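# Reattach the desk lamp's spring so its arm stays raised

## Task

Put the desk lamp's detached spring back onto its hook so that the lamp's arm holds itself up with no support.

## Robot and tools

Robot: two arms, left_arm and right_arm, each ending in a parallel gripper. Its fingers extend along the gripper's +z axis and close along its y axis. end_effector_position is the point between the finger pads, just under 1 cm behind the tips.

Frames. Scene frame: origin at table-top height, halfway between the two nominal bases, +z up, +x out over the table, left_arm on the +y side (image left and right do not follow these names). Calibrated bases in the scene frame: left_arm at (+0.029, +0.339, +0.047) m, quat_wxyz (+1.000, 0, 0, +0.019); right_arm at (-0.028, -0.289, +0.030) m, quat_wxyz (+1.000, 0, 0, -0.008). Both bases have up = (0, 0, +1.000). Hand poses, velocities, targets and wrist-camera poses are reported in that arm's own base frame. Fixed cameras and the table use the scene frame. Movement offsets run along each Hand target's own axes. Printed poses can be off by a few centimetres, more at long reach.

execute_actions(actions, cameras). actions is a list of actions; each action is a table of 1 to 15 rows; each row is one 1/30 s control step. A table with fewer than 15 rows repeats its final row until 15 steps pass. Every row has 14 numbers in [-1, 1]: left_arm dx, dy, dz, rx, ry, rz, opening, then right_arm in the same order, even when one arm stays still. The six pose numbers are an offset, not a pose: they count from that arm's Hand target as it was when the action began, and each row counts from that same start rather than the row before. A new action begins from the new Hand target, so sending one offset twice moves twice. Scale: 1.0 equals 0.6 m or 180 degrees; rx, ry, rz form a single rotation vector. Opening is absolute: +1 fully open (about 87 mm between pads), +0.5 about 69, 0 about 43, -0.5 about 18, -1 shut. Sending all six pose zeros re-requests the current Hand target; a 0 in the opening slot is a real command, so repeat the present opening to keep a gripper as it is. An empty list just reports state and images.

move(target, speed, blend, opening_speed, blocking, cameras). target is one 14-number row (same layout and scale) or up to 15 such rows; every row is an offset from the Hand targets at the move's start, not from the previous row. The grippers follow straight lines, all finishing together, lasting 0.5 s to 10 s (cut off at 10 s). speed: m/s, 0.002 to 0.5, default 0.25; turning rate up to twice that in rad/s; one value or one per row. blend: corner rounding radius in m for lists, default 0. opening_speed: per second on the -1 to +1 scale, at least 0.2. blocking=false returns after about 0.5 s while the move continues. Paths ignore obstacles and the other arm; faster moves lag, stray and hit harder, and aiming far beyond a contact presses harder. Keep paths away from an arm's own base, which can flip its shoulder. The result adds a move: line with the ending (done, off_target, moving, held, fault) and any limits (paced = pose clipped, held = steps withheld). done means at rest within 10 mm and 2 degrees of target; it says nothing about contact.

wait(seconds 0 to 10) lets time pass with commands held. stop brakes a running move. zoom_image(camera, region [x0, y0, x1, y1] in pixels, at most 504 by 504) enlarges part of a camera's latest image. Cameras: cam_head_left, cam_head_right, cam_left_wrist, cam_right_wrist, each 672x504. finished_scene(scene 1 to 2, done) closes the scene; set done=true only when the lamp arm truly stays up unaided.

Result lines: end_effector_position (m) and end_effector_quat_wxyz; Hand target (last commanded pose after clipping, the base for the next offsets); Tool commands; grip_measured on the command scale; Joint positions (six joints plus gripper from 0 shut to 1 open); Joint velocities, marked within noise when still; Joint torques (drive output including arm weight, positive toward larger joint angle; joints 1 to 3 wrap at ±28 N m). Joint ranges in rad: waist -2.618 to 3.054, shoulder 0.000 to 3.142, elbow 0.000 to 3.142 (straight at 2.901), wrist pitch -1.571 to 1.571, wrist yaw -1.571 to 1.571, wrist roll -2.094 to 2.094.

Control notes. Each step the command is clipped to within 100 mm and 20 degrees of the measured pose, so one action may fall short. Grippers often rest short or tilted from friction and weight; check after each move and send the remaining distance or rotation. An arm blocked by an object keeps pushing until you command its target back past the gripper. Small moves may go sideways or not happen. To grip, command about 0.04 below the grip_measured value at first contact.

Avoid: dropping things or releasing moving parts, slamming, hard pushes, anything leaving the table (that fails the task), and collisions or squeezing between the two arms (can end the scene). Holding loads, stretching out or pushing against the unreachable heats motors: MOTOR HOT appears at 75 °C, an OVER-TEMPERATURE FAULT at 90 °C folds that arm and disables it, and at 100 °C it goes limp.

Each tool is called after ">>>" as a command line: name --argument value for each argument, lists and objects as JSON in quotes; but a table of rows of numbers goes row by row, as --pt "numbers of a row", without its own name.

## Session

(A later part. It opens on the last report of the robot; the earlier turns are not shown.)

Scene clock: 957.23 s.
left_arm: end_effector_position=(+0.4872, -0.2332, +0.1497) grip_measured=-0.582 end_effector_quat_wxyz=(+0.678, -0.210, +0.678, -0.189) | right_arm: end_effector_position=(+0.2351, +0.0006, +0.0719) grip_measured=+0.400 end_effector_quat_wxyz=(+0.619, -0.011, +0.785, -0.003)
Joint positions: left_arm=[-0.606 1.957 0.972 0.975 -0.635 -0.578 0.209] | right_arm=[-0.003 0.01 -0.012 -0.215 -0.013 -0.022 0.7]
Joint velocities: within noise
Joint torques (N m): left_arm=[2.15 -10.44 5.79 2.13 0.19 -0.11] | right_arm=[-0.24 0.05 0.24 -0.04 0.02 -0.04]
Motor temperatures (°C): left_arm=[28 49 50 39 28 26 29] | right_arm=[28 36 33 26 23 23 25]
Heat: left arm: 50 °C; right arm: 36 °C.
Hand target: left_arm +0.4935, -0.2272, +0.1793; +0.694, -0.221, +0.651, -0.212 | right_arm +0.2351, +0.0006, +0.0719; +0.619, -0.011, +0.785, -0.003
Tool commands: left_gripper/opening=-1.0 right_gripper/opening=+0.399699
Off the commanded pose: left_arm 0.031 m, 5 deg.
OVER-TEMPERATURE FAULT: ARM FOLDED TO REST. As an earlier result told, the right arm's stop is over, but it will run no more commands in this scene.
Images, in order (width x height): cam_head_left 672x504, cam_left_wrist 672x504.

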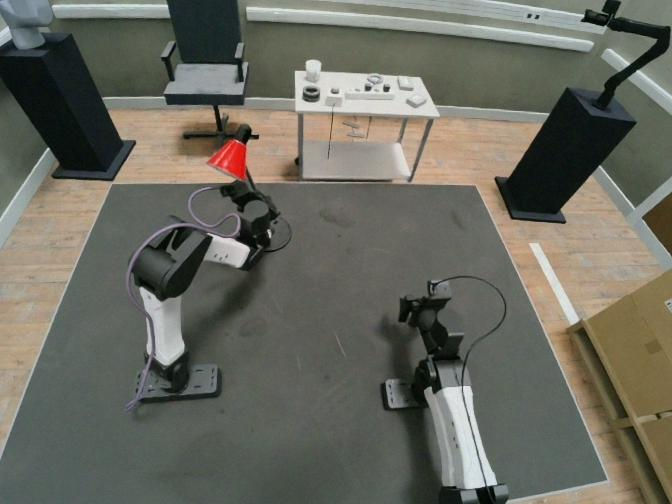

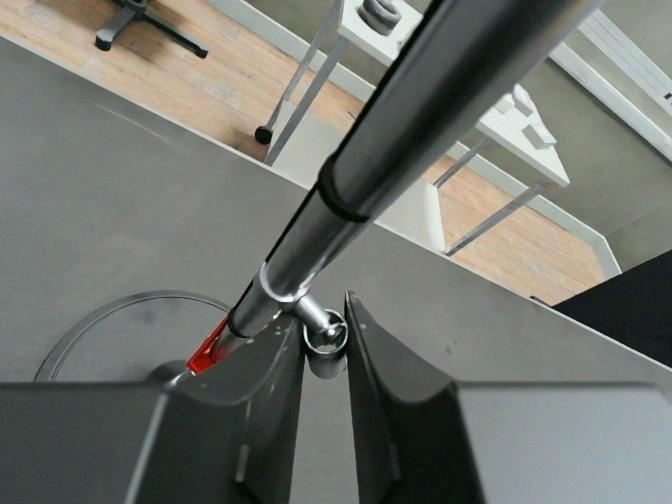

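>>> move --target '[0,0,0,-0.14,-0.09,0,-1,0,0,0,0,0,0,0.4]' --speed 0.15 --cameras '["cam_left_wrist"]'

>>> zoom_image --camera "cam_left_wrist" --region '[200, 250, 460, 480]'

Scene clock: 969.97 s.
left_arm: end_effector_position=(+0.4884, -0.2274, +0.1510) grip_measured=-0.583 end_effector_quat_wxyz=(+0.702, -0.362, +0.613, -0.014) | right_arm: end_effector_position=(+0.2351, +0.0006, +0.0719) grip_measured=+0.400 end_effector_quat_wxyz=(+0.619, -0.011, +0.785, -0.003)
Joint positions: left_arm=[-0.736 2.126 1.267 0.819 -1.249 -0.591 0.209] | right_arm=[-0.003 0.01 -0.012 -0.215 -0.013 -0.022 0.7]
Joint velocities: within noise
Joint torques (N m): left_arm=[0.21 -9.83 8.7 1.89 -0.38 -0.04] | right_arm=[-0.24 0.05 0.23 -0.03 0.02 -0.04]
Motor temperatures (°C): left_arm=[28 49 50 39 28 26 29] | right_arm=[28 36 33 26 23 23 25]
Heat: left arm: 50 °C; right arm: 36 °C.
Hand target: left_arm +0.4935, -0.2274, +0.1793; +0.714, -0.394, +0.578, -0.033 | right_arm +0.2351, +0.0006, +0.0719; +0.619, -0.011, +0.785, -0.003
Tool commands: left_gripper/opening=-1.0 right_gripper/opening=+0.399699
Off the commanded pose: left_arm 0.029 m, 6 deg.
OVER-TEMPERATURE FAULT: ARM FOLDED TO REST. As an earlier result told, the right arm's stop is over, but it will run no more commands in this scene. The right arm ran none of this call's commands.
move: fault (right_arm), off_target (left_arm)
Images, in order (width x height): cam_left_wrist 672x504.

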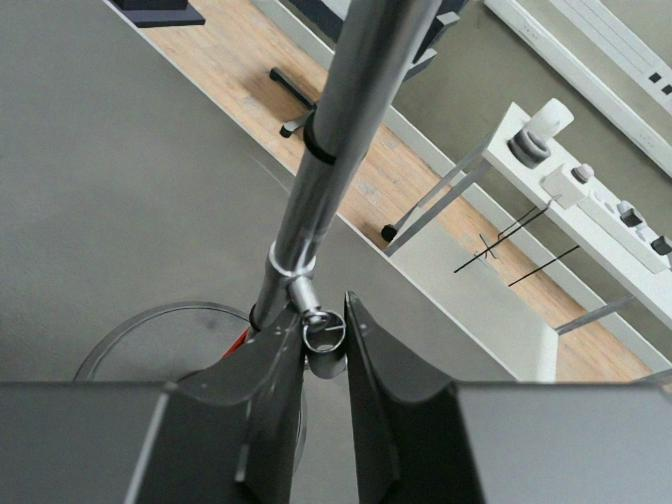

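Scaled by 1.938 from the camera's 672x504 image, which has a finer 960x720 frame.

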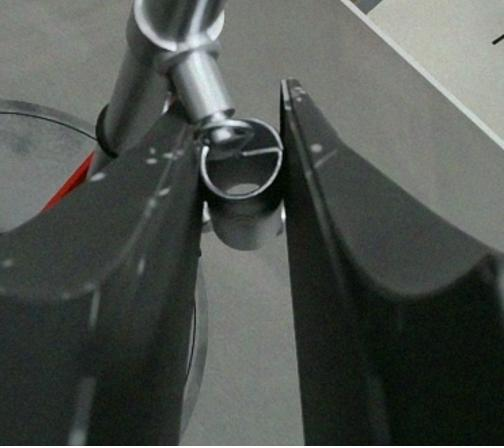

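>>> move --target '[0,0,-0.013,-0.056,0.103,0,-1,0,0,0,0,0,0,0.4]' --speed 0.15 --cameras '["cam_left_wrist"]'

>>> zoom_image --camera "cam_left_wrist" --region '[200, 250, 460, 480]'

Scene clock: 977.83 s.
left_arm: end_effector_position=(+0.4822, -0.2266, +0.1468) grip_measured=-0.583 end_effector_quat_wxyz=(+0.563, -0.445, +0.696, -0.029) | right_arm: end_effector_position=(+0.2351, +0.0006, +0.0719) grip_measured=+0.400 end_effector_quat_wxyz=(+0.619, -0.011, +0.785, -0.003)
Joint positions: left_arm=[-0.691 2.054 1.614 -0.393 -1.055 -1.384 0.209] | right_arm=[-0.003 0.01 -0.012 -0.215 -0.013 -0.022 0.7]
Joint velocities: within noise
Joint torques (N m): left_arm=[-0.23 -11.19 9.94 1.13 -0.44 0.24] | right_arm=[-0.21 0.03 0.24 -0.03 0.02 -0.04]
Motor temperatures (°C): left_arm=[28 50 50 38 28 26 29] | right_arm=[28 36 33 26 23 23 25]
Heat: left arm: 50 °C; right arm: 36 °C.
Hand target: left_arm +0.4868, -0.2314, +0.1793; +0.574, -0.444, +0.686, -0.045 | right_arm +0.2351, +0.0006, +0.0719; +0.619, -0.011, +0.785, -0.003
Tool commands: left_gripper/opening=-1.0 right_gripper/opening=+0.399699
Off the commanded pose: left_arm 0.033 m, 2 deg.
OVER-TEMPERATURE FAULT: ARM FOLDED TO REST. As an earlier result told, the right arm's stop is over, but it will run no more commands in this scene. The right arm ran none of this call's commands.
move: fault (right_arm), off_target (left_arm)
Images, in order (width x height): cam_left_wrist 672x504.

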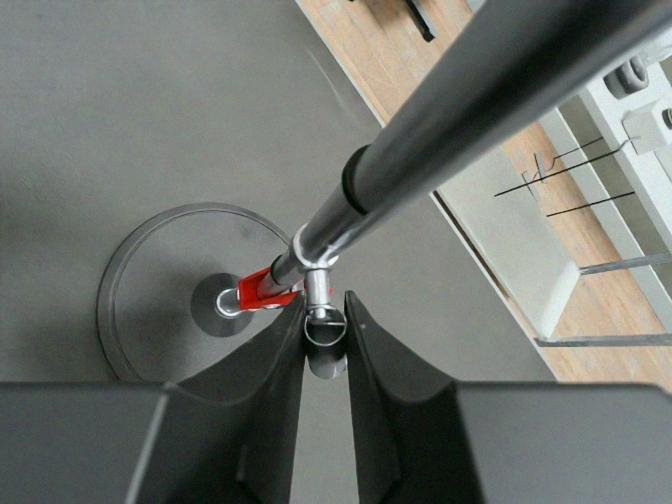

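Scaled by 1.938 from the camera's 672x504 image, which has a finer 960x720 frame.

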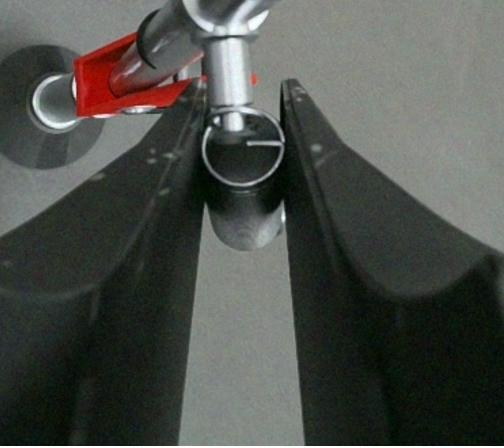

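>>> zoom_image --camera "cam_left_wrist" --region '[230, 240, 370, 345]'

>>> zoom_image --camera "cam_left_wrist" --region '[290, 340, 370, 430]'

Scaled by 3.600 from the camera's 672x504 image, which has a finer 960x720 frame.

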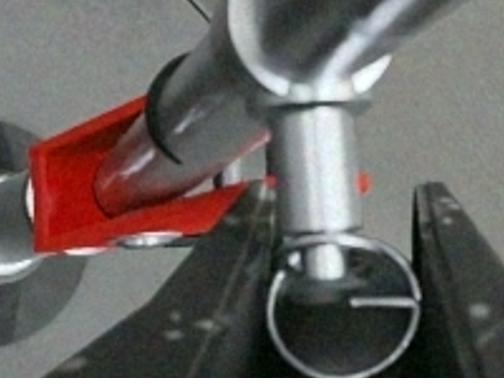

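Scaled by 5.600 from the camera's 672x504 image, which has a finer 960x720 frame.

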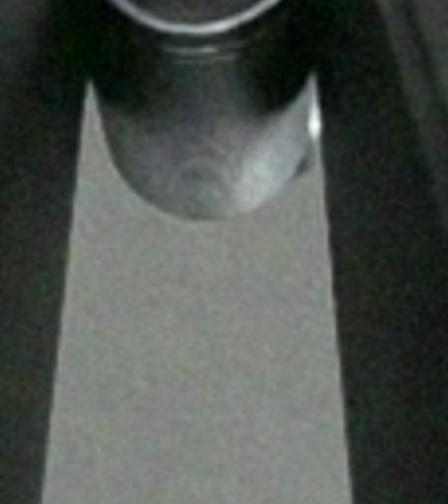

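>>> move --target '[0,0.009,0,0,0,0.1,-1,0,0,0,0,0,0,0.4]' --speed 0.15 --cameras '["cam_left_wrist"]'

>>> zoom_image --camera "cam_left_wrist" --region '[230, 240, 390, 400]'

Scene clock: 995.03 s.
left_arm: end_effector_position=(+0.4901, -0.2344, +0.1522) grip_measured=-0.583 end_effector_quat_wxyz=(+0.564, -0.382, +0.732, -0.001) | right_arm: end_effector_position=(+0.2351, +0.0006, +0.0719) grip_measured=+0.400 end_effector_quat_wxyz=(+0.619, -0.011, +0.785, -0.003)
Joint positions: left_arm=[-0.688 2.083 1.681 -0.382 -1.028 -1.191 0.209] | right_arm=[-0.003 0.01 -0.012 -0.215 -0.013 -0.022 0.7]
Joint velocities: within noise
Joint torques (N m): left_arm=[-0.68 -11.22 9.52 0.76 -0.69 1.28] | right_arm=[-0.24 0.03 0.23 -0.03 0.02 -0.04]
Motor temperatures (°C): left_arm=[28 53 52 36 28 26 29] | right_arm=[28 35 33 26 23 23 25]
Heat: left arm: 53 °C; right arm: 35 °C.
Hand target: left_arm +0.4838, -0.2282, +0.1761; +0.574, -0.332, +0.747, +0.045 | right_arm +0.2351, +0.0006, +0.0719; +0.619, -0.011, +0.785, -0.003
Tool commands: left_gripper/opening=-1.0 right_gripper/opening=+0.399699
Off the commanded pose: left_arm 0.026 m, 8 deg.
OVER-TEMPERATURE FAULT: ARM FOLDED TO REST. As an earlier result told, the right arm's stop is over, but it will run no more commands in this scene. The right arm ran none of this call's commands.
move: fault (right_arm), off_target (left_arm)
Images, in order (width x height): cam_left_wrist 672x504.

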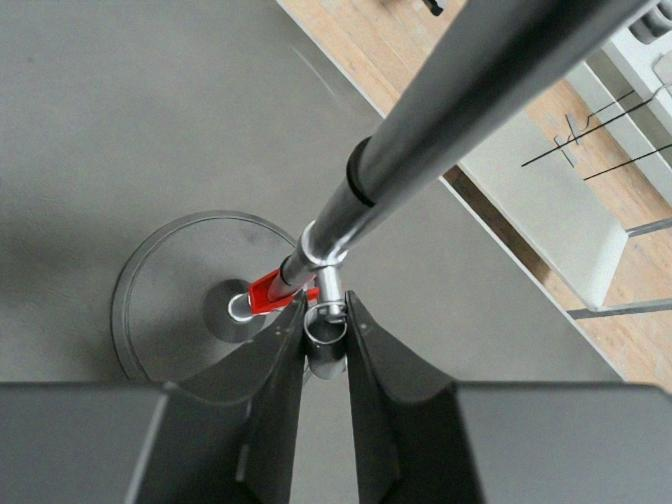

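Scaled by 3.150 from the camera's 672x504 image, which has a finer 960x720 frame.

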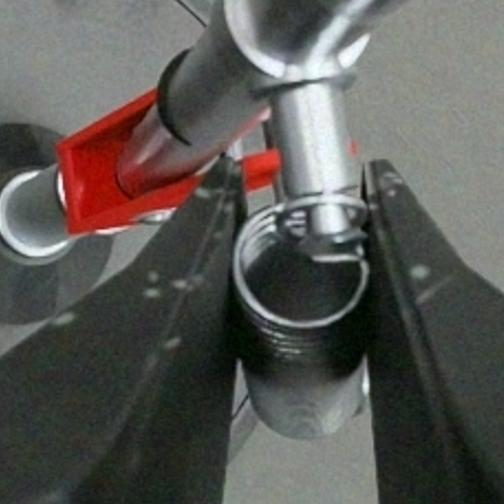

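>>> move --target '[0,0.004,0.015,0,-0.09,0,-1,0,0,0,0,0,0,0.4]' --speed 0.12 --cameras '["cam_left_wrist"]'

>>> zoom_image --camera "cam_left_wrist" --region '[230, 270, 410, 430]'

Scene clock: 1001.30 s.
left_arm: end_effector_position=(+0.4806, -0.2275, +0.1446) grip_measured=-0.582 end_effector_quat_wxyz=(+0.650, -0.285, +0.695, +0.115) | right_arm: end_effector_position=(+0.2351, +0.0006, +0.0719) grip_measured=+0.400 end_effector_quat_wxyz=(+0.619, -0.011, +0.785, -0.003)
Joint positions: left_arm=[-0.75 2.116 1.477 0.167 -1.284 -0.67 0.209] | right_arm=[-0.003 0.01 -0.012 -0.215 -0.013 -0.022 0.7]
Joint velocities: within noise
Joint torques (N m): left_arm=[1.44 -10.99 6.89 2.24 -0.54 -0.03] | right_arm=[-0.23 0.05 0.24 -0.03 0.02 -0.03]
Motor temperatures (°C): left_arm=[28 55 53 35 28 26 29] | right_arm=[28 35 33 26 23 23 25]
Heat: left arm: 55 °C; right arm: 35 °C.
Hand target: left_arm +0.4899, -0.2222, +0.1723; +0.674, -0.322, +0.659, +0.092 | right_arm +0.2351, +0.0006, +0.0719; +0.619, -0.011, +0.785, -0.003
Tool commands: left_gripper/opening=-1.0 right_gripper/opening=+0.399699
Off the commanded pose: left_arm 0.030 m, 7 deg.
OVER-TEMPERATURE FAULT: ARM FOLDED TO REST. As an earlier result told, the right arm's stop is over, but it will run no more commands in this scene. The right arm ran none of this call's commands.
move: fault (right_arm), off_target (left_arm)
Images, in order (width x height): cam_left_wrist 672x504.

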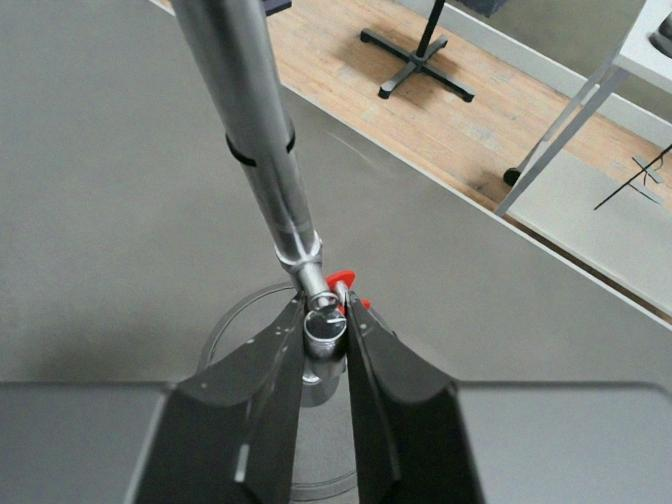

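Scaled by 2.800 from the camera's 672x504 image, which has a finer 960x720 frame.

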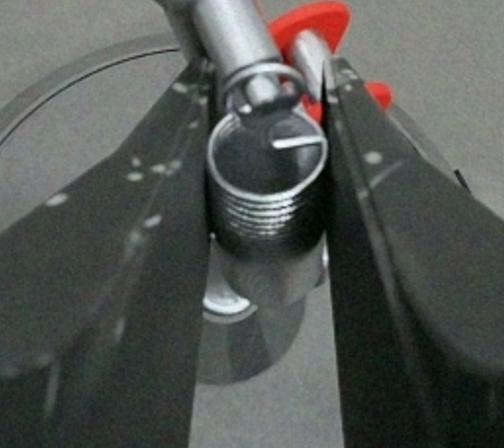

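>>> move --target '[0,-0.013,-0.008,-0.08,-0.017,-0.01,-1,0,0,0,0,0,0,0.4]' --speed 0.12 --cameras '["cam_left_wrist"]'

>>> zoom_image --camera "cam_left_wrist" --region '[230, 270, 410, 430]'

Scene clock: 1012.37 s.
left_arm: end_effector_position=(+0.4815, -0.2304, +0.1436) grip_measured=-0.582 end_effector_quat_wxyz=(+0.617, -0.388, +0.661, +0.175) | right_arm: end_effector_position=(+0.2351, +0.0006, +0.0719) grip_measured=+0.400 end_effector_quat_wxyz=(+0.619, -0.011, +0.785, -0.003)
Joint positions: left_arm=[-0.762 2.608 2.529 -1.486 -1.394 -1.818 0.209] | right_arm=[-0.003 0.01 -0.012 -0.215 -0.013 -0.022 0.7]
Joint velocities: within noise
Joint torques (N m): left_arm=[0.21 -12.41 8.61 0.37 -1.16 -0.22] | right_arm=[-0.25 0.05 0.24 -0.03 0.02 -0.04]
Motor temperatures (°C): left_arm=[28 56 53 36 28 26 29] | right_arm=[28 35 32 26 23 23 25]
Heat: left arm: 56 °C; right arm: 35 °C.
Hand target: left_arm +0.4903, -0.2309, +0.1751; +0.647, -0.412, +0.619, +0.172 | right_arm +0.2351, +0.0006, +0.0719; +0.619, -0.011, +0.785, -0.003
Tool commands: left_gripper/opening=-1.0 right_gripper/opening=+0.399699
Off the commanded pose: left_arm 0.033 m, 6 deg.
OVER-TEMPERATURE FAULT: ARM FOLDED TO REST. As an earlier result told, the right arm's stop is over, but it will run no more commands in this scene. The right arm ran none of this call's commands.
move: fault (right_arm), off_target (left_arm)
Images, in order (width x height): cam_left_wrist 672x504.

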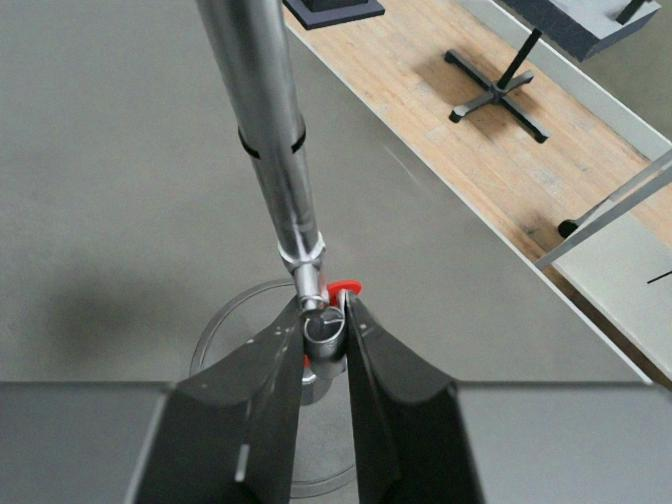

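Scaled by 2.800 from the camera's 672x504 image, which has a finer 960x720 frame.

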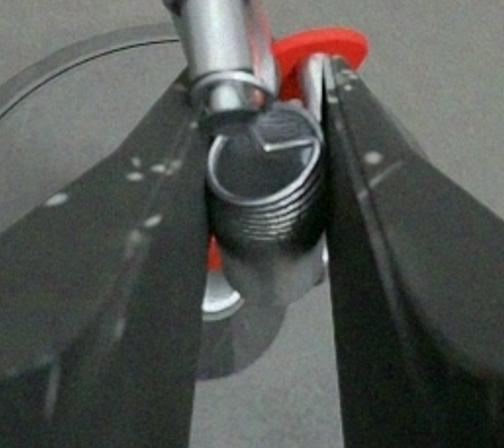

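>>> move --target '[-0.009,0.016,0.0325,0.157,0.053,0,-1,0,0,0,0,0,0,0.4]' --speed 0.1 --cameras '["cam_left_wrist"]'

>>> zoom_image --camera "cam_left_wrist" --region '[230, 270, 410, 430]'

Scene clock: 1028.80 s.
left_arm: end_effector_position=(+0.4781, -0.2023, +0.1320) grip_measured=-0.583 end_effector_quat_wxyz=(+0.639, -0.222, +0.736, +0.040) | right_arm: end_effector_position=(+0.2351, +0.0006, +0.0719) grip_measured=+0.400 end_effector_quat_wxyz=(+0.619, -0.011, +0.785, -0.003)
Joint positions: left_arm=[-0.665 1.96 1.18 0.444 -0.994 -0.516 0.209] | right_arm=[-0.003 0.01 -0.012 -0.215 -0.013 -0.022 0.7]
Joint velocities: within noise
Joint torques (N m): left_arm=[1.43 -10.95 7.19 2.79 0.06 -0.09] | right_arm=[-0.23 0.03 0.25 -0.03 0.02 -0.04]
Motor temperatures (°C): left_arm=[28 57 51 34 29 26 29] | right_arm=[28 35 32 26 23 23 25]
Heat: left arm: 57 °C; right arm: 35 °C.
Hand target: left_arm +0.4951, -0.2090, +0.1751; +0.674, -0.254, +0.693, -0.019 | right_arm +0.2351, +0.0006, +0.0719; +0.619, -0.011, +0.785, -0.003
Tool commands: left_gripper/opening=-1.0 right_gripper/opening=+0.399699
Off the commanded pose: left_arm 0.047 m, 10 deg.
OVER-TEMPERATURE FAULT: ARM FOLDED TO REST. As an earlier result told, the right arm's stop is over, but it will run no more commands in this scene. The right arm ran none of this call's commands.
move: fault (right_arm), off_target (left_arm)
Images, in order (width x height): cam_left_wrist 672x504.

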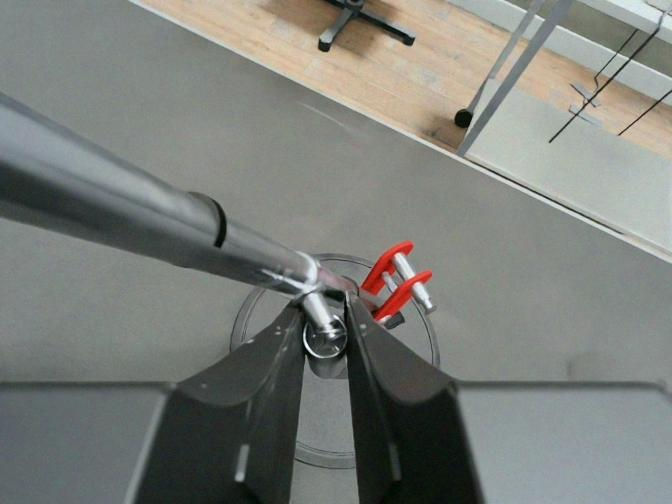

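Scaled by 2.800 from the camera's 672x504 image, which has a finer 960x720 frame.

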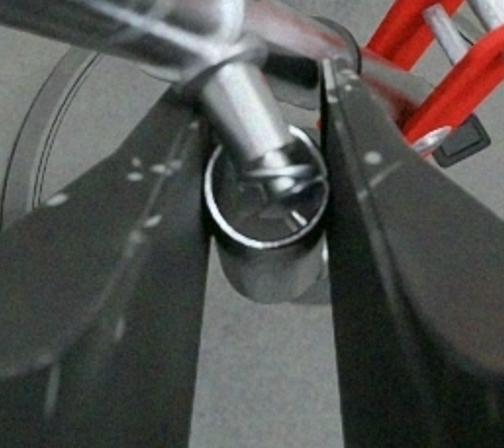

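>>> move --target '[-0.0283,0.03,0.062,0,0,0,-1,0,0,0,0,0,0,0.4]' --speed 0.08 --cameras '["cam_left_wrist"]'

Scene clock: 1037.40 s.
left_arm: end_effector_position=(+0.5019, -0.1826, +0.1308) grip_measured=-0.583 end_effector_quat_wxyz=(+0.633, -0.217, +0.743, +0.009) | right_arm: end_effector_position=(+0.2351, +0.0006, +0.0719) grip_measured=+0.400 end_effector_quat_wxyz=(+0.619, -0.011, +0.785, -0.003)
Joint positions: left_arm=[-0.572 1.96 1.176 0.48 -0.848 -0.5 0.209] | right_arm=[-0.003 0.01 -0.012 -0.215 -0.013 -0.022 0.7]
Joint velocities: within noise
Joint torques (N m): left_arm=[2.65 -10.44 9.18 2.62 -0.29 0.04] | right_arm=[-0.25 0.05 0.24 -0.03 0.02 -0.03]
Motor temperatures (°C): left_arm=[28 59 52 36 29 26 29] | right_arm=[28 35 32 26 23 23 25]
Heat: left arm: 59 °C; right arm: 35 °C.
Hand target: left_arm +0.5237, -0.1753, +0.1808; +0.674, -0.254, +0.693, -0.019 | right_arm +0.2351, +0.0006, +0.0719; +0.619, -0.011, +0.785, -0.003
Tool commands: left_gripper/opening=-1.0 right_gripper/opening=+0.399699
Off the commanded pose: left_arm 0.055 m, 9 deg.
OVER-TEMPERATURE FAULT: ARM FOLDED TO REST. As an earlier result told, the right arm's stop is over, but it will run no more commands in this scene. The right arm ran none of this call's commands.
move: fault (right_arm), off_target (left_arm)
Images, in order (width x height): cam_left_wrist 672x504.

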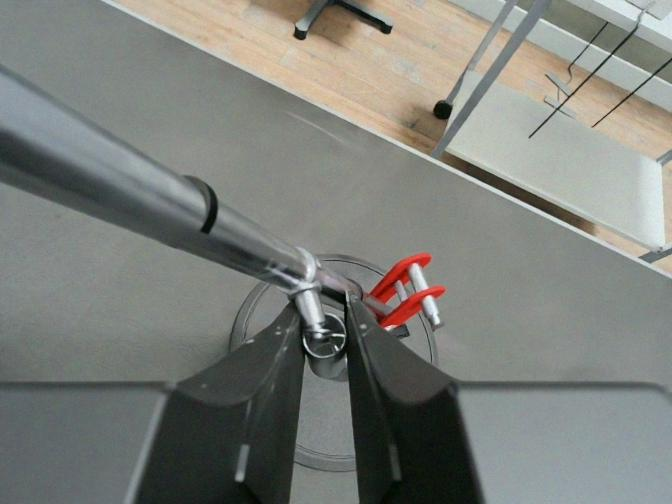

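>>> move --target '[-0.01,0.016,0.032,0,0,0,-1,0,0,0,0,0,0,0.4]' --speed 0.08 --cameras '["cam_left_wrist"]'

>>> zoom_image --camera "cam_left_wrist" --region '[280, 240, 480, 400]'

Scene clock: 1042.80 s.
left_arm: end_effector_position=(+0.5135, -0.1731, +0.1317) grip_measured=-0.582 end_effector_quat_wxyz=(+0.629, -0.214, +0.747, -0.008) | right_arm: end_effector_position=(+0.2351, +0.0006, +0.0719) grip_measured=+0.400 end_effector_quat_wxyz=(+0.619, -0.011, +0.785, -0.003)
Joint positions: left_arm=[-0.525 1.96 1.183 0.483 -0.769 -0.499 0.209] | right_arm=[-0.003 0.01 -0.012 -0.215 -0.013 -0.022 0.7]
Joint velocities: within noise
Joint torques (N m): left_arm=[3.11 -9.48 10.1 2.63 -0.53 0.1] | right_arm=[-0.23 0.05 0.25 -0.03 0.02 -0.04]
Motor temperatures (°C): left_arm=[28 60 52 38 28 26 29] | right_arm=[28 35 32 26 23 23 25]
Heat: left arm: 60 °C; right arm: 35 °C.
Hand target: left_arm +0.5385, -0.1584, +0.1811; +0.674, -0.254, +0.693, -0.019 | right_arm +0.2351, +0.0006, +0.0719; +0.619, -0.011, +0.785, -0.003
Tool commands: left_gripper/opening=-1.0 right_gripper/opening=+0.399699
Off the commanded pose: left_arm 0.057 m, 9 deg.
OVER-TEMPERATURE FAULT: ARM FOLDED TO REST. As an earlier result told, the right arm's stop is over, but it will run no more commands in this scene. The right arm ran none of this call's commands.
move: fault (right_arm), off_target (left_arm)
Images, in order (width x height): cam_left_wrist 672x504.

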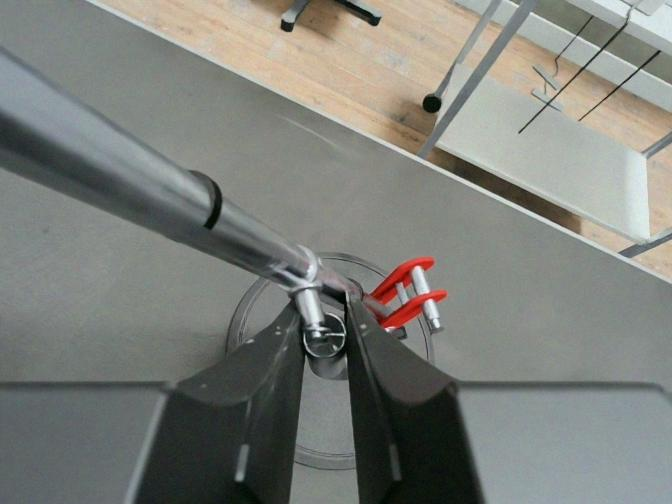

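Scaled by 2.520 from the camera's 672x504 image, which has a finer 960x720 frame.

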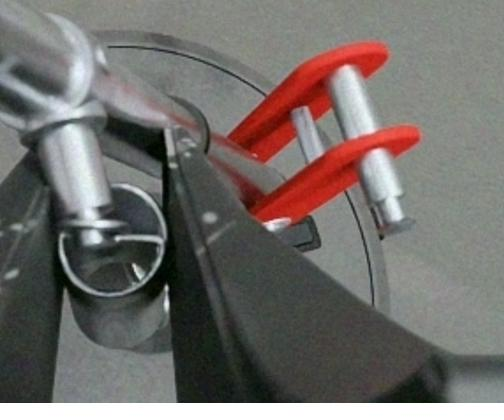

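>>> move --pt "-0.002 -0.05 -0.017 -0.04 -0.015 0 -1 0 0 0 0 0 0 0.4" --pt "-0.003 -0.104 -0.034 -0.078 -0.03 0 -1 0 0 0 0 0 0 0.4" --blend 0.01 --speed 0.08 --cameras '["cam_left_wrist"]'

>>> zoom_image --camera "cam_left_wrist" --region '[250, 240, 450, 400]'

Scene clock: 1053.10 s.
left_arm: end_effector_position=(+0.5281, -0.2010, +0.1475) grip_measured=-0.583 end_effector_quat_wxyz=(+0.625, -0.284, +0.715, +0.131) | right_arm: end_effector_position=(+0.2351, +0.0006, +0.0719) grip_measured=+0.400 end_effector_quat_wxyz=(+0.619, -0.011, +0.785, -0.003)
Joint positions: left_arm=[-0.637 2.195 1.665 0.03 -1.178 -0.638 0.209] | right_arm=[-0.003 0.01 -0.012 -0.215 -0.013 -0.022 0.7]
Joint velocities: within noise
Joint torques (N m): left_arm=[-1.95 -12.6 11.36 2.4 -0.75 -0.19] | right_arm=[-0.21 0.05 0.23 -0.04 0.02 -0.04]
Motor temperatures (°C): left_arm=[28 60 53 40 28 26 29] | right_arm=[28 34 32 26 23 23 25]
Heat: left arm: 60 °C; right arm: 34 °C.
Hand target: left_arm +0.5396, -0.2187, +0.2075; +0.670, -0.335, +0.658, +0.078 | right_arm +0.2351, +0.0006, +0.0719; +0.619, -0.011, +0.785, -0.003
Tool commands: left_gripper/opening=-1.0 right_gripper/opening=+0.399699
Off the commanded pose: left_arm 0.064 m, 12 deg.
OVER-TEMPERATURE FAULT: ARM FOLDED TO REST. As an earlier result told, the right arm's stop is over, but it will run no more commands in this scene. The right arm ran none of this call's commands.
move: fault (right_arm), off_target (left_arm)
Images, in order (width x height): cam_left_wrist 672x504.

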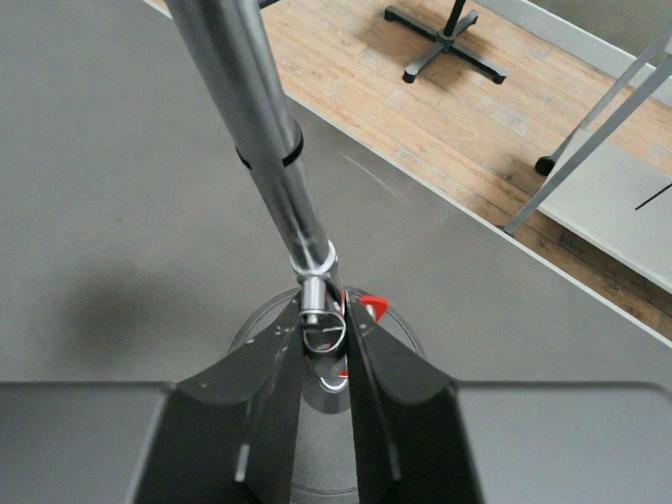

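Scaled by 2.520 from the camera's 672x504 image, which has a finer 960x720 frame.

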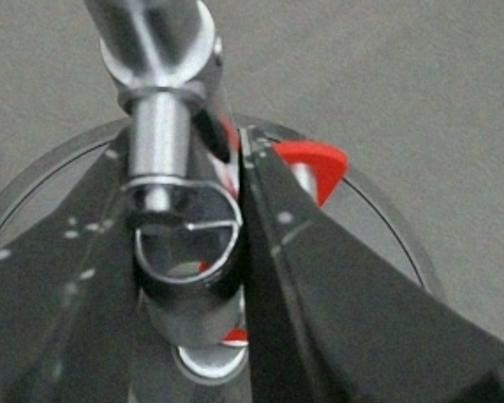

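>>> move --target '[-0.006,-0.022,-0.02,0,0.155,-0.06,-1,0,0,0,0,0,0,0.4]' --speed 0.08 --cameras '["cam_left_wrist"]'

>>> zoom_image --camera "cam_left_wrist" --region '[250, 260, 430, 420]'

Scene clock: 1061.17 s.
left_arm: end_effector_position=(+0.5111, -0.2035, +0.1602) grip_measured=-0.580 end_effector_quat_wxyz=(+0.463, -0.378, +0.801, +0.031) | right_arm: end_effector_position=(+0.2351, +0.0006, +0.0719) grip_measured=+0.400 end_effector_quat_wxyz=(+0.619, -0.011, +0.785, -0.003)
Joint positions: left_arm=[-0.562 2.202 2.066 -0.827 -0.806 -1.179 0.21] | right_arm=[-0.003 0.01 -0.012 -0.215 -0.013 -0.022 0.7]
Joint velocities: within noise
Joint torques (N m): left_arm=[-0.88 -13.03 11.93 2.12 0.1 -0.28] | right_arm=[-0.24 0.03 0.23 -0.04 0.02 -0.04]
Motor temperatures (°C): left_arm=[28 63 54 40 29 26 29] | right_arm=[28 34 32 26 23 23 25]
Heat: left arm: 63 °C; right arm: 34 °C.
Hand target: left_arm +0.5364, -0.2342, +0.2166; +0.496, -0.404, +0.766, -0.068 | right_arm +0.2351, +0.0006, +0.0719; +0.619, -0.011, +0.785, -0.003
Tool commands: left_gripper/opening=-1.0 right_gripper/opening=+0.399699
Off the commanded pose: left_arm 0.069 m, 13 deg.
OVER-TEMPERATURE FAULT: ARM FOLDED TO REST. As an earlier result told, the right arm's stop is over, but it will run no more commands in this scene. The right arm ran none of this call's commands.
move: fault (right_arm), off_target (left_arm)
Images, in order (width x height): cam_left_wrist 672x504.

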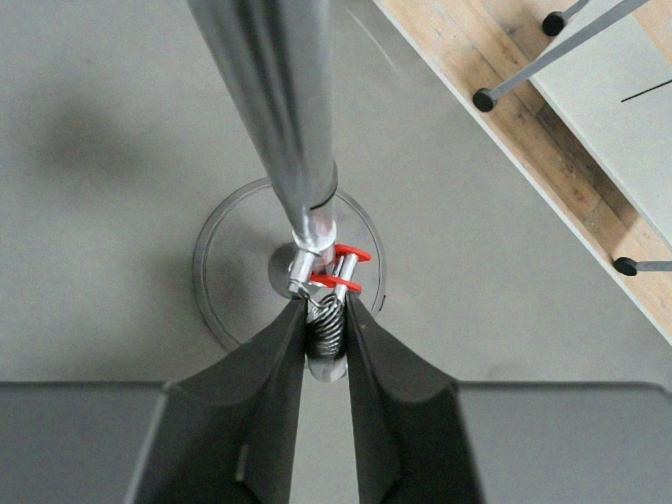

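Scaled by 2.800 from the camera's 672x504 image, which has a finer 960x720 frame.

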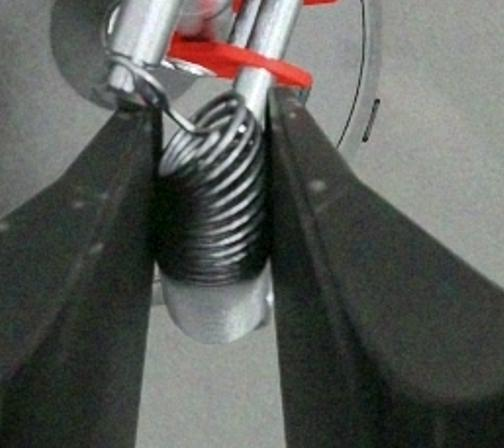

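>>> move --target '[-0.002,-0.003,0.012,0.06,-0.08,0.02,-1,0,0,0,0,0,0,0.4]' --speed 0.08 --cameras '["cam_left_wrist"]'

>>> zoom_image --camera "cam_left_wrist" --region '[250, 260, 430, 420]'

Scene clock: 1073.70 s.
left_arm: end_effector_position=(+0.5270, -0.2084, +0.1571) grip_measured=-0.581 end_effector_quat_wxyz=(+0.585, -0.315, +0.747, +0.015) | right_arm: end_effector_position=(+0.2351, +0.0006, +0.0719) grip_measured=+0.400 end_effector_quat_wxyz=(+0.619, -0.011, +0.785, -0.003)
Joint positions: left_arm=[-0.597 2.089 1.633 -0.11 -0.944 -0.848 0.21] | right_arm=[-0.003 0.01 -0.012 -0.215 -0.013 -0.022 0.7]
Joint velocities: within noise
Joint torques (N m): left_arm=[-1.07 -13.81 7.72 2.89 0.03 -0.11] | right_arm=[-0.23 0.05 0.23 -0.03 0.02 -0.04]
Motor temperatures (°C): left_arm=[28 67 57 40 28 26 29] | right_arm=[28 34 32 26 23 23 25]
Heat: left arm: 67 °C; right arm: 34 °C.
Hand target: left_arm +0.5435, -0.2322, +0.2148; +0.626, -0.337, +0.700, -0.073 | right_arm +0.2351, +0.0006, +0.0719; +0.619, -0.011, +0.785, -0.003
Tool commands: left_gripper/opening=-1.0 right_gripper/opening=+0.399699
Off the commanded pose: left_arm 0.065 m, 13 deg.
OVER-TEMPERATURE FAULT: ARM FOLDED TO REST. As an earlier result told, the right arm's stop is over, but it will run no more commands in this scene. The right arm ran none of this call's commands.
move: fault (right_arm), off_target (left_arm)
Images, in order (width x height): cam_left_wrist 672x504.

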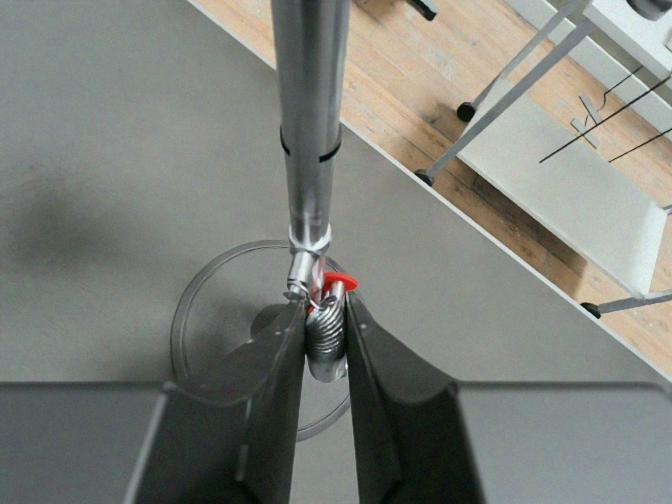

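Scaled by 2.800 from the camera's 672x504 image, which has a finer 960x720 frame.

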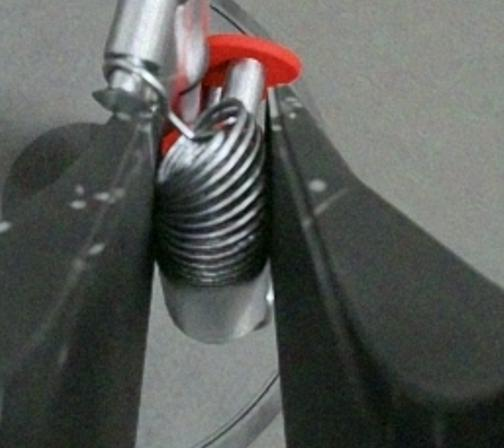

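>>> move --target '[0,-0.002,0.012,0.01,-0.08,0,-1,0,0,0,0,0,0,0.4]' --speed 0.08 --cameras '["cam_left_wrist"]'

>>> zoom_image --camera "cam_left_wrist" --region '[250, 270, 430, 430]'

Scene clock: 1081.80 s.
left_arm: end_effector_position=(+0.5363, -0.2106, +0.1598) grip_measured=-0.580 end_effector_quat_wxyz=(+0.671, -0.301, +0.676, +0.041) | right_arm: end_effector_position=(+0.2351, +0.0006, +0.0719) grip_measured=+0.400 end_effector_quat_wxyz=(+0.619, -0.011, +0.785, -0.003)
Joint positions: left_arm=[-0.632 2.156 1.497 0.445 -1.104 -0.549 0.21] | right_arm=[-0.003 0.01 -0.012 -0.215 -0.013 -0.022 0.7]
Joint velocities: within noise
Joint torques (N m): left_arm=[-1.05 -11.84 8.54 3.17 0.03 -0.09] | right_arm=[-0.21 0.03 0.23 -0.03 0.02 -0.04]
Motor temperatures (°C): left_arm=[28 69 56 42 28 26 29] | right_arm=[28 34 32 26 23 23 25]
Heat: left arm: 69 °C; right arm: 34 °C.
Hand target: left_arm +0.5506, -0.2310, +0.2140; +0.714, -0.333, +0.615, -0.041 | right_arm +0.2351, +0.0006, +0.0719; +0.619, -0.011, +0.785, -0.003
Tool commands: left_gripper/opening=-1.0 right_gripper/opening=+0.399699
Off the commanded pose: left_arm 0.060 m, 13 deg.
OVER-TEMPERATURE FAULT: ARM FOLDED TO REST. As an earlier result told, the right arm's stop is over, but it will run no more commands in this scene. The right arm ran none of this call's commands.
move: fault (right_arm), off_target (left_arm)
Images, in order (width x height): cam_left_wrist 672x504.

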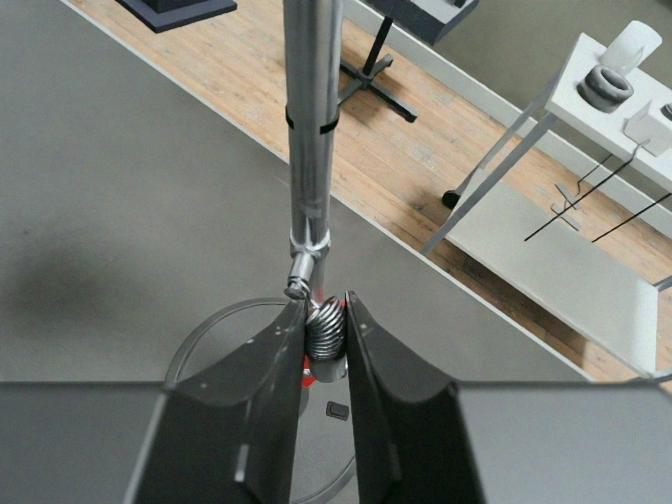

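Scaled by 2.800 from the camera's 672x504 image, which has a finer 960x720 frame.

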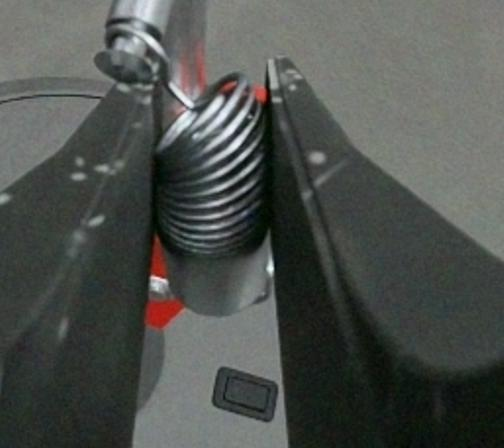

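>>> move --target '[0.02,-0.002,0.01,0,-0.06,0,-1,0,0,0,0,0,0,0.4]' --speed 0.08 --cameras '["cam_left_wrist"]'

>>> zoom_image --camera "cam_left_wrist" --region '[250, 270, 430, 430]'

Scene clock: 1087.37 s.
left_arm: end_effector_position=(+0.5461, -0.2105, +0.1594) grip_measured=-0.580 end_effector_quat_wxyz=(+0.738, -0.330, +0.585, +0.068) | right_arm: end_effector_position=(+0.2351, +0.0006, +0.0719) grip_measured=+0.400 end_effector_quat_wxyz=(+0.619, -0.011, +0.785, -0.003)
Joint positions: left_arm=[-0.653 2.374 1.548 1.137 -1.244 -0.127 0.21] | right_arm=[-0.003 0.01 -0.012 -0.215 -0.013 -0.022 0.7]
Joint velocities: within noise
Joint torques (N m): left_arm=[-1.11 -11.62 9.63 2.16 0.85 -0.09] | right_arm=[-0.23 0.03 0.23 -0.03 0.02 -0.04]
Motor temperatures (°C): left_arm=[28 68 55 42 28 26 29] | right_arm=[28 34 32 26 23 23 25]
Heat: left arm: 68 °C; right arm: 34 °C.
Hand target: left_arm +0.5593, -0.2349, +0.2044; +0.768, -0.336, +0.545, -0.009 | right_arm +0.2351, +0.0006, +0.0719; +0.619, -0.011, +0.785, -0.003
Tool commands: left_gripper/opening=-1.0 right_gripper/opening=+0.399699
Off the commanded pose: left_arm 0.053 m, 11 deg.
OVER-TEMPERATURE FAULT: ARM FOLDED TO REST. As an earlier result told, the right arm's stop is over, but it will run no more commands in this scene. The right arm ran none of this call's commands.
move: fault (right_arm), off_target (left_arm)
Images, in order (width x height): cam_left_wrist 672x504.

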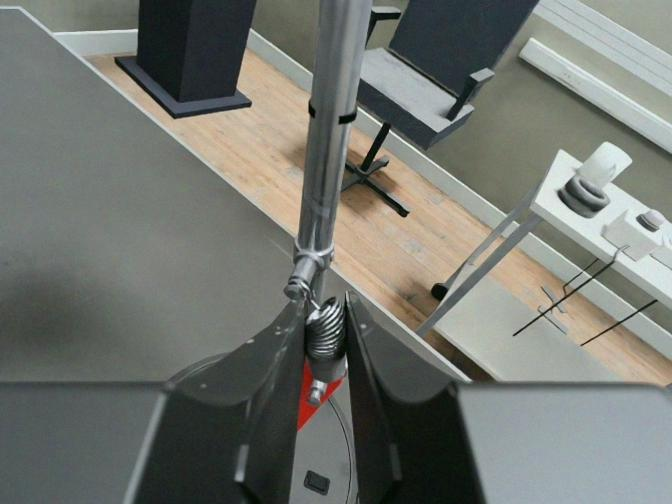

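Scaled by 2.800 from the camera's 672x504 image, which has a finer 960x720 frame.

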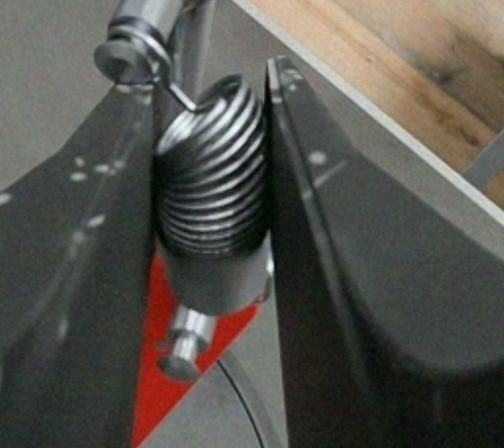

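>>> zoom_image --camera "cam_left_wrist" --region '[295, 345, 365, 415]'

Scaled by 7.200 from the camera's 672x504 image, which has a finer 960x720 frame.

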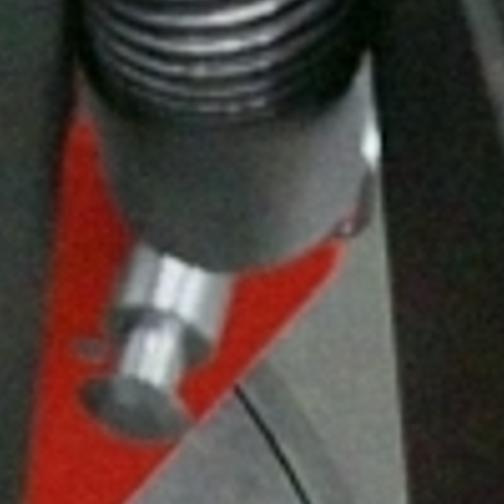

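>>> move --target '[0.015,0.012,-0.014,0,0.04,0.035,-1,0,0,0,0,0,0,0.4]' --speed 0.08 --cameras '["cam_left_wrist"]'

>>> zoom_image --camera "cam_left_wrist" --region '[280, 285, 390, 425]'

Scene clock: 1099.50 s.
left_arm: end_effector_position=(+0.5458, -0.2114, +0.1559) grip_measured=-0.580 end_effector_quat_wxyz=(+0.716, -0.317, +0.617, +0.081) | right_arm: end_effector_position=(+0.2351, +0.0006, +0.0719) grip_measured=+0.400 end_effector_quat_wxyz=(+0.619, -0.011, +0.785, -0.003)
Joint positions: left_arm=[-0.651 2.318 1.549 0.884 -1.236 -0.253 0.21] | right_arm=[-0.003 0.01 -0.012 -0.215 -0.013 -0.022 0.7]
Joint velocities: within noise
Joint torques (N m): left_arm=[-1.42 -14.06 6.69 1.47 0.92 -0.33] | right_arm=[-0.24 0.03 0.24 -0.03 0.02 -0.04]
Motor temperatures (°C): left_arm=[28 68 54 40 29 26 29] | right_arm=[28 34 32 26 23 23 25]
Heat: left arm: 68 °C; right arm: 34 °C.
Hand target: left_arm +0.5534, -0.2369, +0.1918; +0.732, -0.304, +0.610, +0.012 | right_arm +0.2351, +0.0006, +0.0719; +0.619, -0.011, +0.785, -0.003
Tool commands: left_gripper/opening=-1.0 right_gripper/opening=+0.399699
Off the commanded pose: left_arm 0.045 m, 8 deg.
OVER-TEMPERATURE FAULT: ARM FOLDED TO REST. As an earlier result told, the right arm's stop is over, but it will run no more commands in this scene. The right arm ran none of this call's commands.
move: fault (right_arm), off_target (left_arm)
Images, in order (width x height): cam_left_wrist 672x504.

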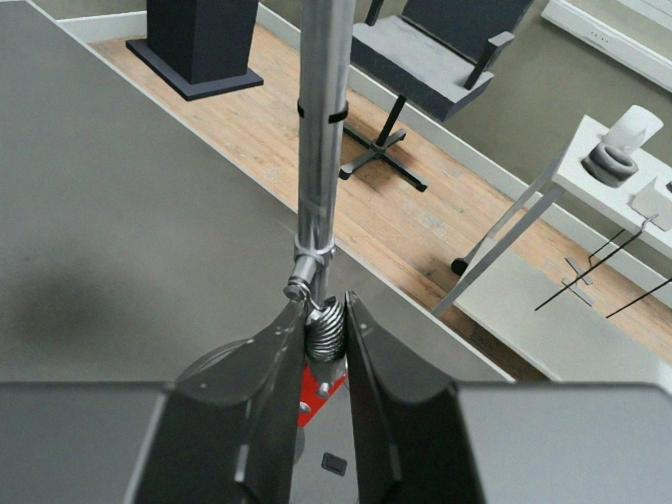

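Scaled by 3.600 from the camera's 672x504 image, which has a finer 960x720 frame.

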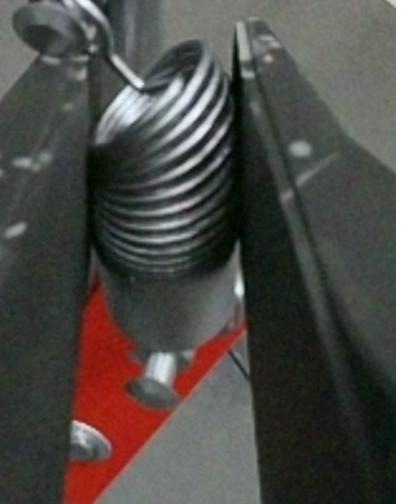

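>>> zoom_image --camera "cam_left_wrist" --region '[300, 350, 360, 405]'

Scaled by 8.400 from the camera's 672x504 image, which has a finer 960x720 frame.

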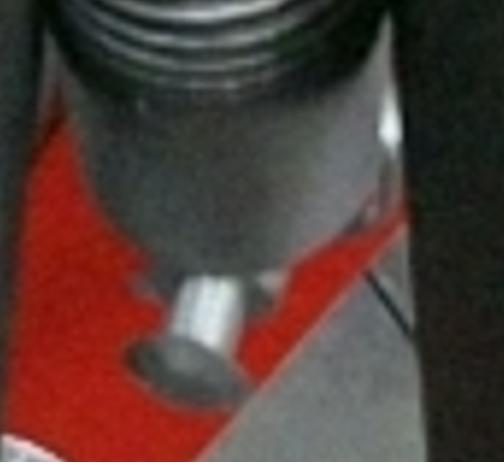

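>>> move --target '[0.01,0.0,-0.014,0,0.06,0,-1,0,0,0,0,0,0,0.4]' --speed 0.08 --cameras '["cam_left_wrist"]'

>>> zoom_image --camera "cam_left_wrist" --region '[300, 340, 370, 405]'

Scene clock: 1107.20 s.
left_arm: end_effector_position=(+0.5429, -0.2136, +0.1548) grip_measured=-0.580 end_effector_quat_wxyz=(+0.665, -0.311, +0.677, +0.051) | right_arm: end_effector_position=(+0.2351, +0.0006, +0.0719) grip_measured=+0.400 end_effector_quat_wxyz=(+0.619, -0.011, +0.785, -0.003)
Joint positions: left_arm=[-0.632 2.198 1.57 0.368 -1.127 -0.589 0.21] | right_arm=[-0.003 0.01 -0.012 -0.215 -0.013 -0.022 0.7]
Joint velocities: within noise
Joint torques (N m): left_arm=[-1.98 -13.12 8.05 1.59 0.64 -0.3] | right_arm=[-0.23 0.03 0.24 -0.04 0.02 -0.04]
Motor temperatures (°C): left_arm=[28 69 54 39 29 26 29] | right_arm=[28 34 32 26 23 23 25]
Heat: left arm: 69 °C; right arm: 34 °C.
Hand target: left_arm +0.5475, -0.2430, +0.1857; +0.671, -0.304, +0.676, -0.017 | right_arm +0.2351, +0.0006, +0.0719; +0.619, -0.011, +0.785, -0.003
Tool commands: left_gripper/opening=-1.0 right_gripper/opening=+0.399699
Off the commanded pose: left_arm 0.043 m, 8 deg.
OVER-TEMPERATURE FAULT: ARM FOLDED TO REST. As an earlier result told, the right arm's stop is over, but it will run no more commands in this scene. The right arm ran none of this call's commands.
move: fault (right_arm), off_target (left_arm)
Images, in order (width x height): cam_left_wrist 672x504.

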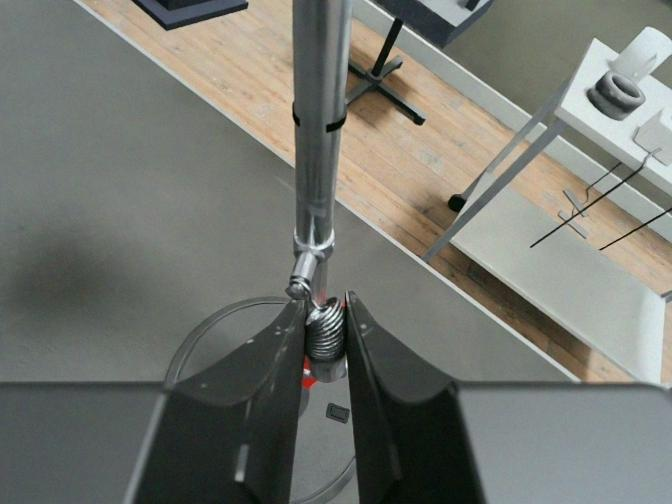

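Scaled by 7.200 from the camera's 672x504 image, which has a finer 960x720 frame.

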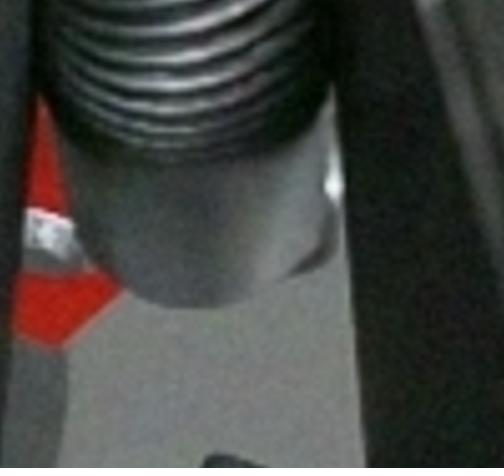

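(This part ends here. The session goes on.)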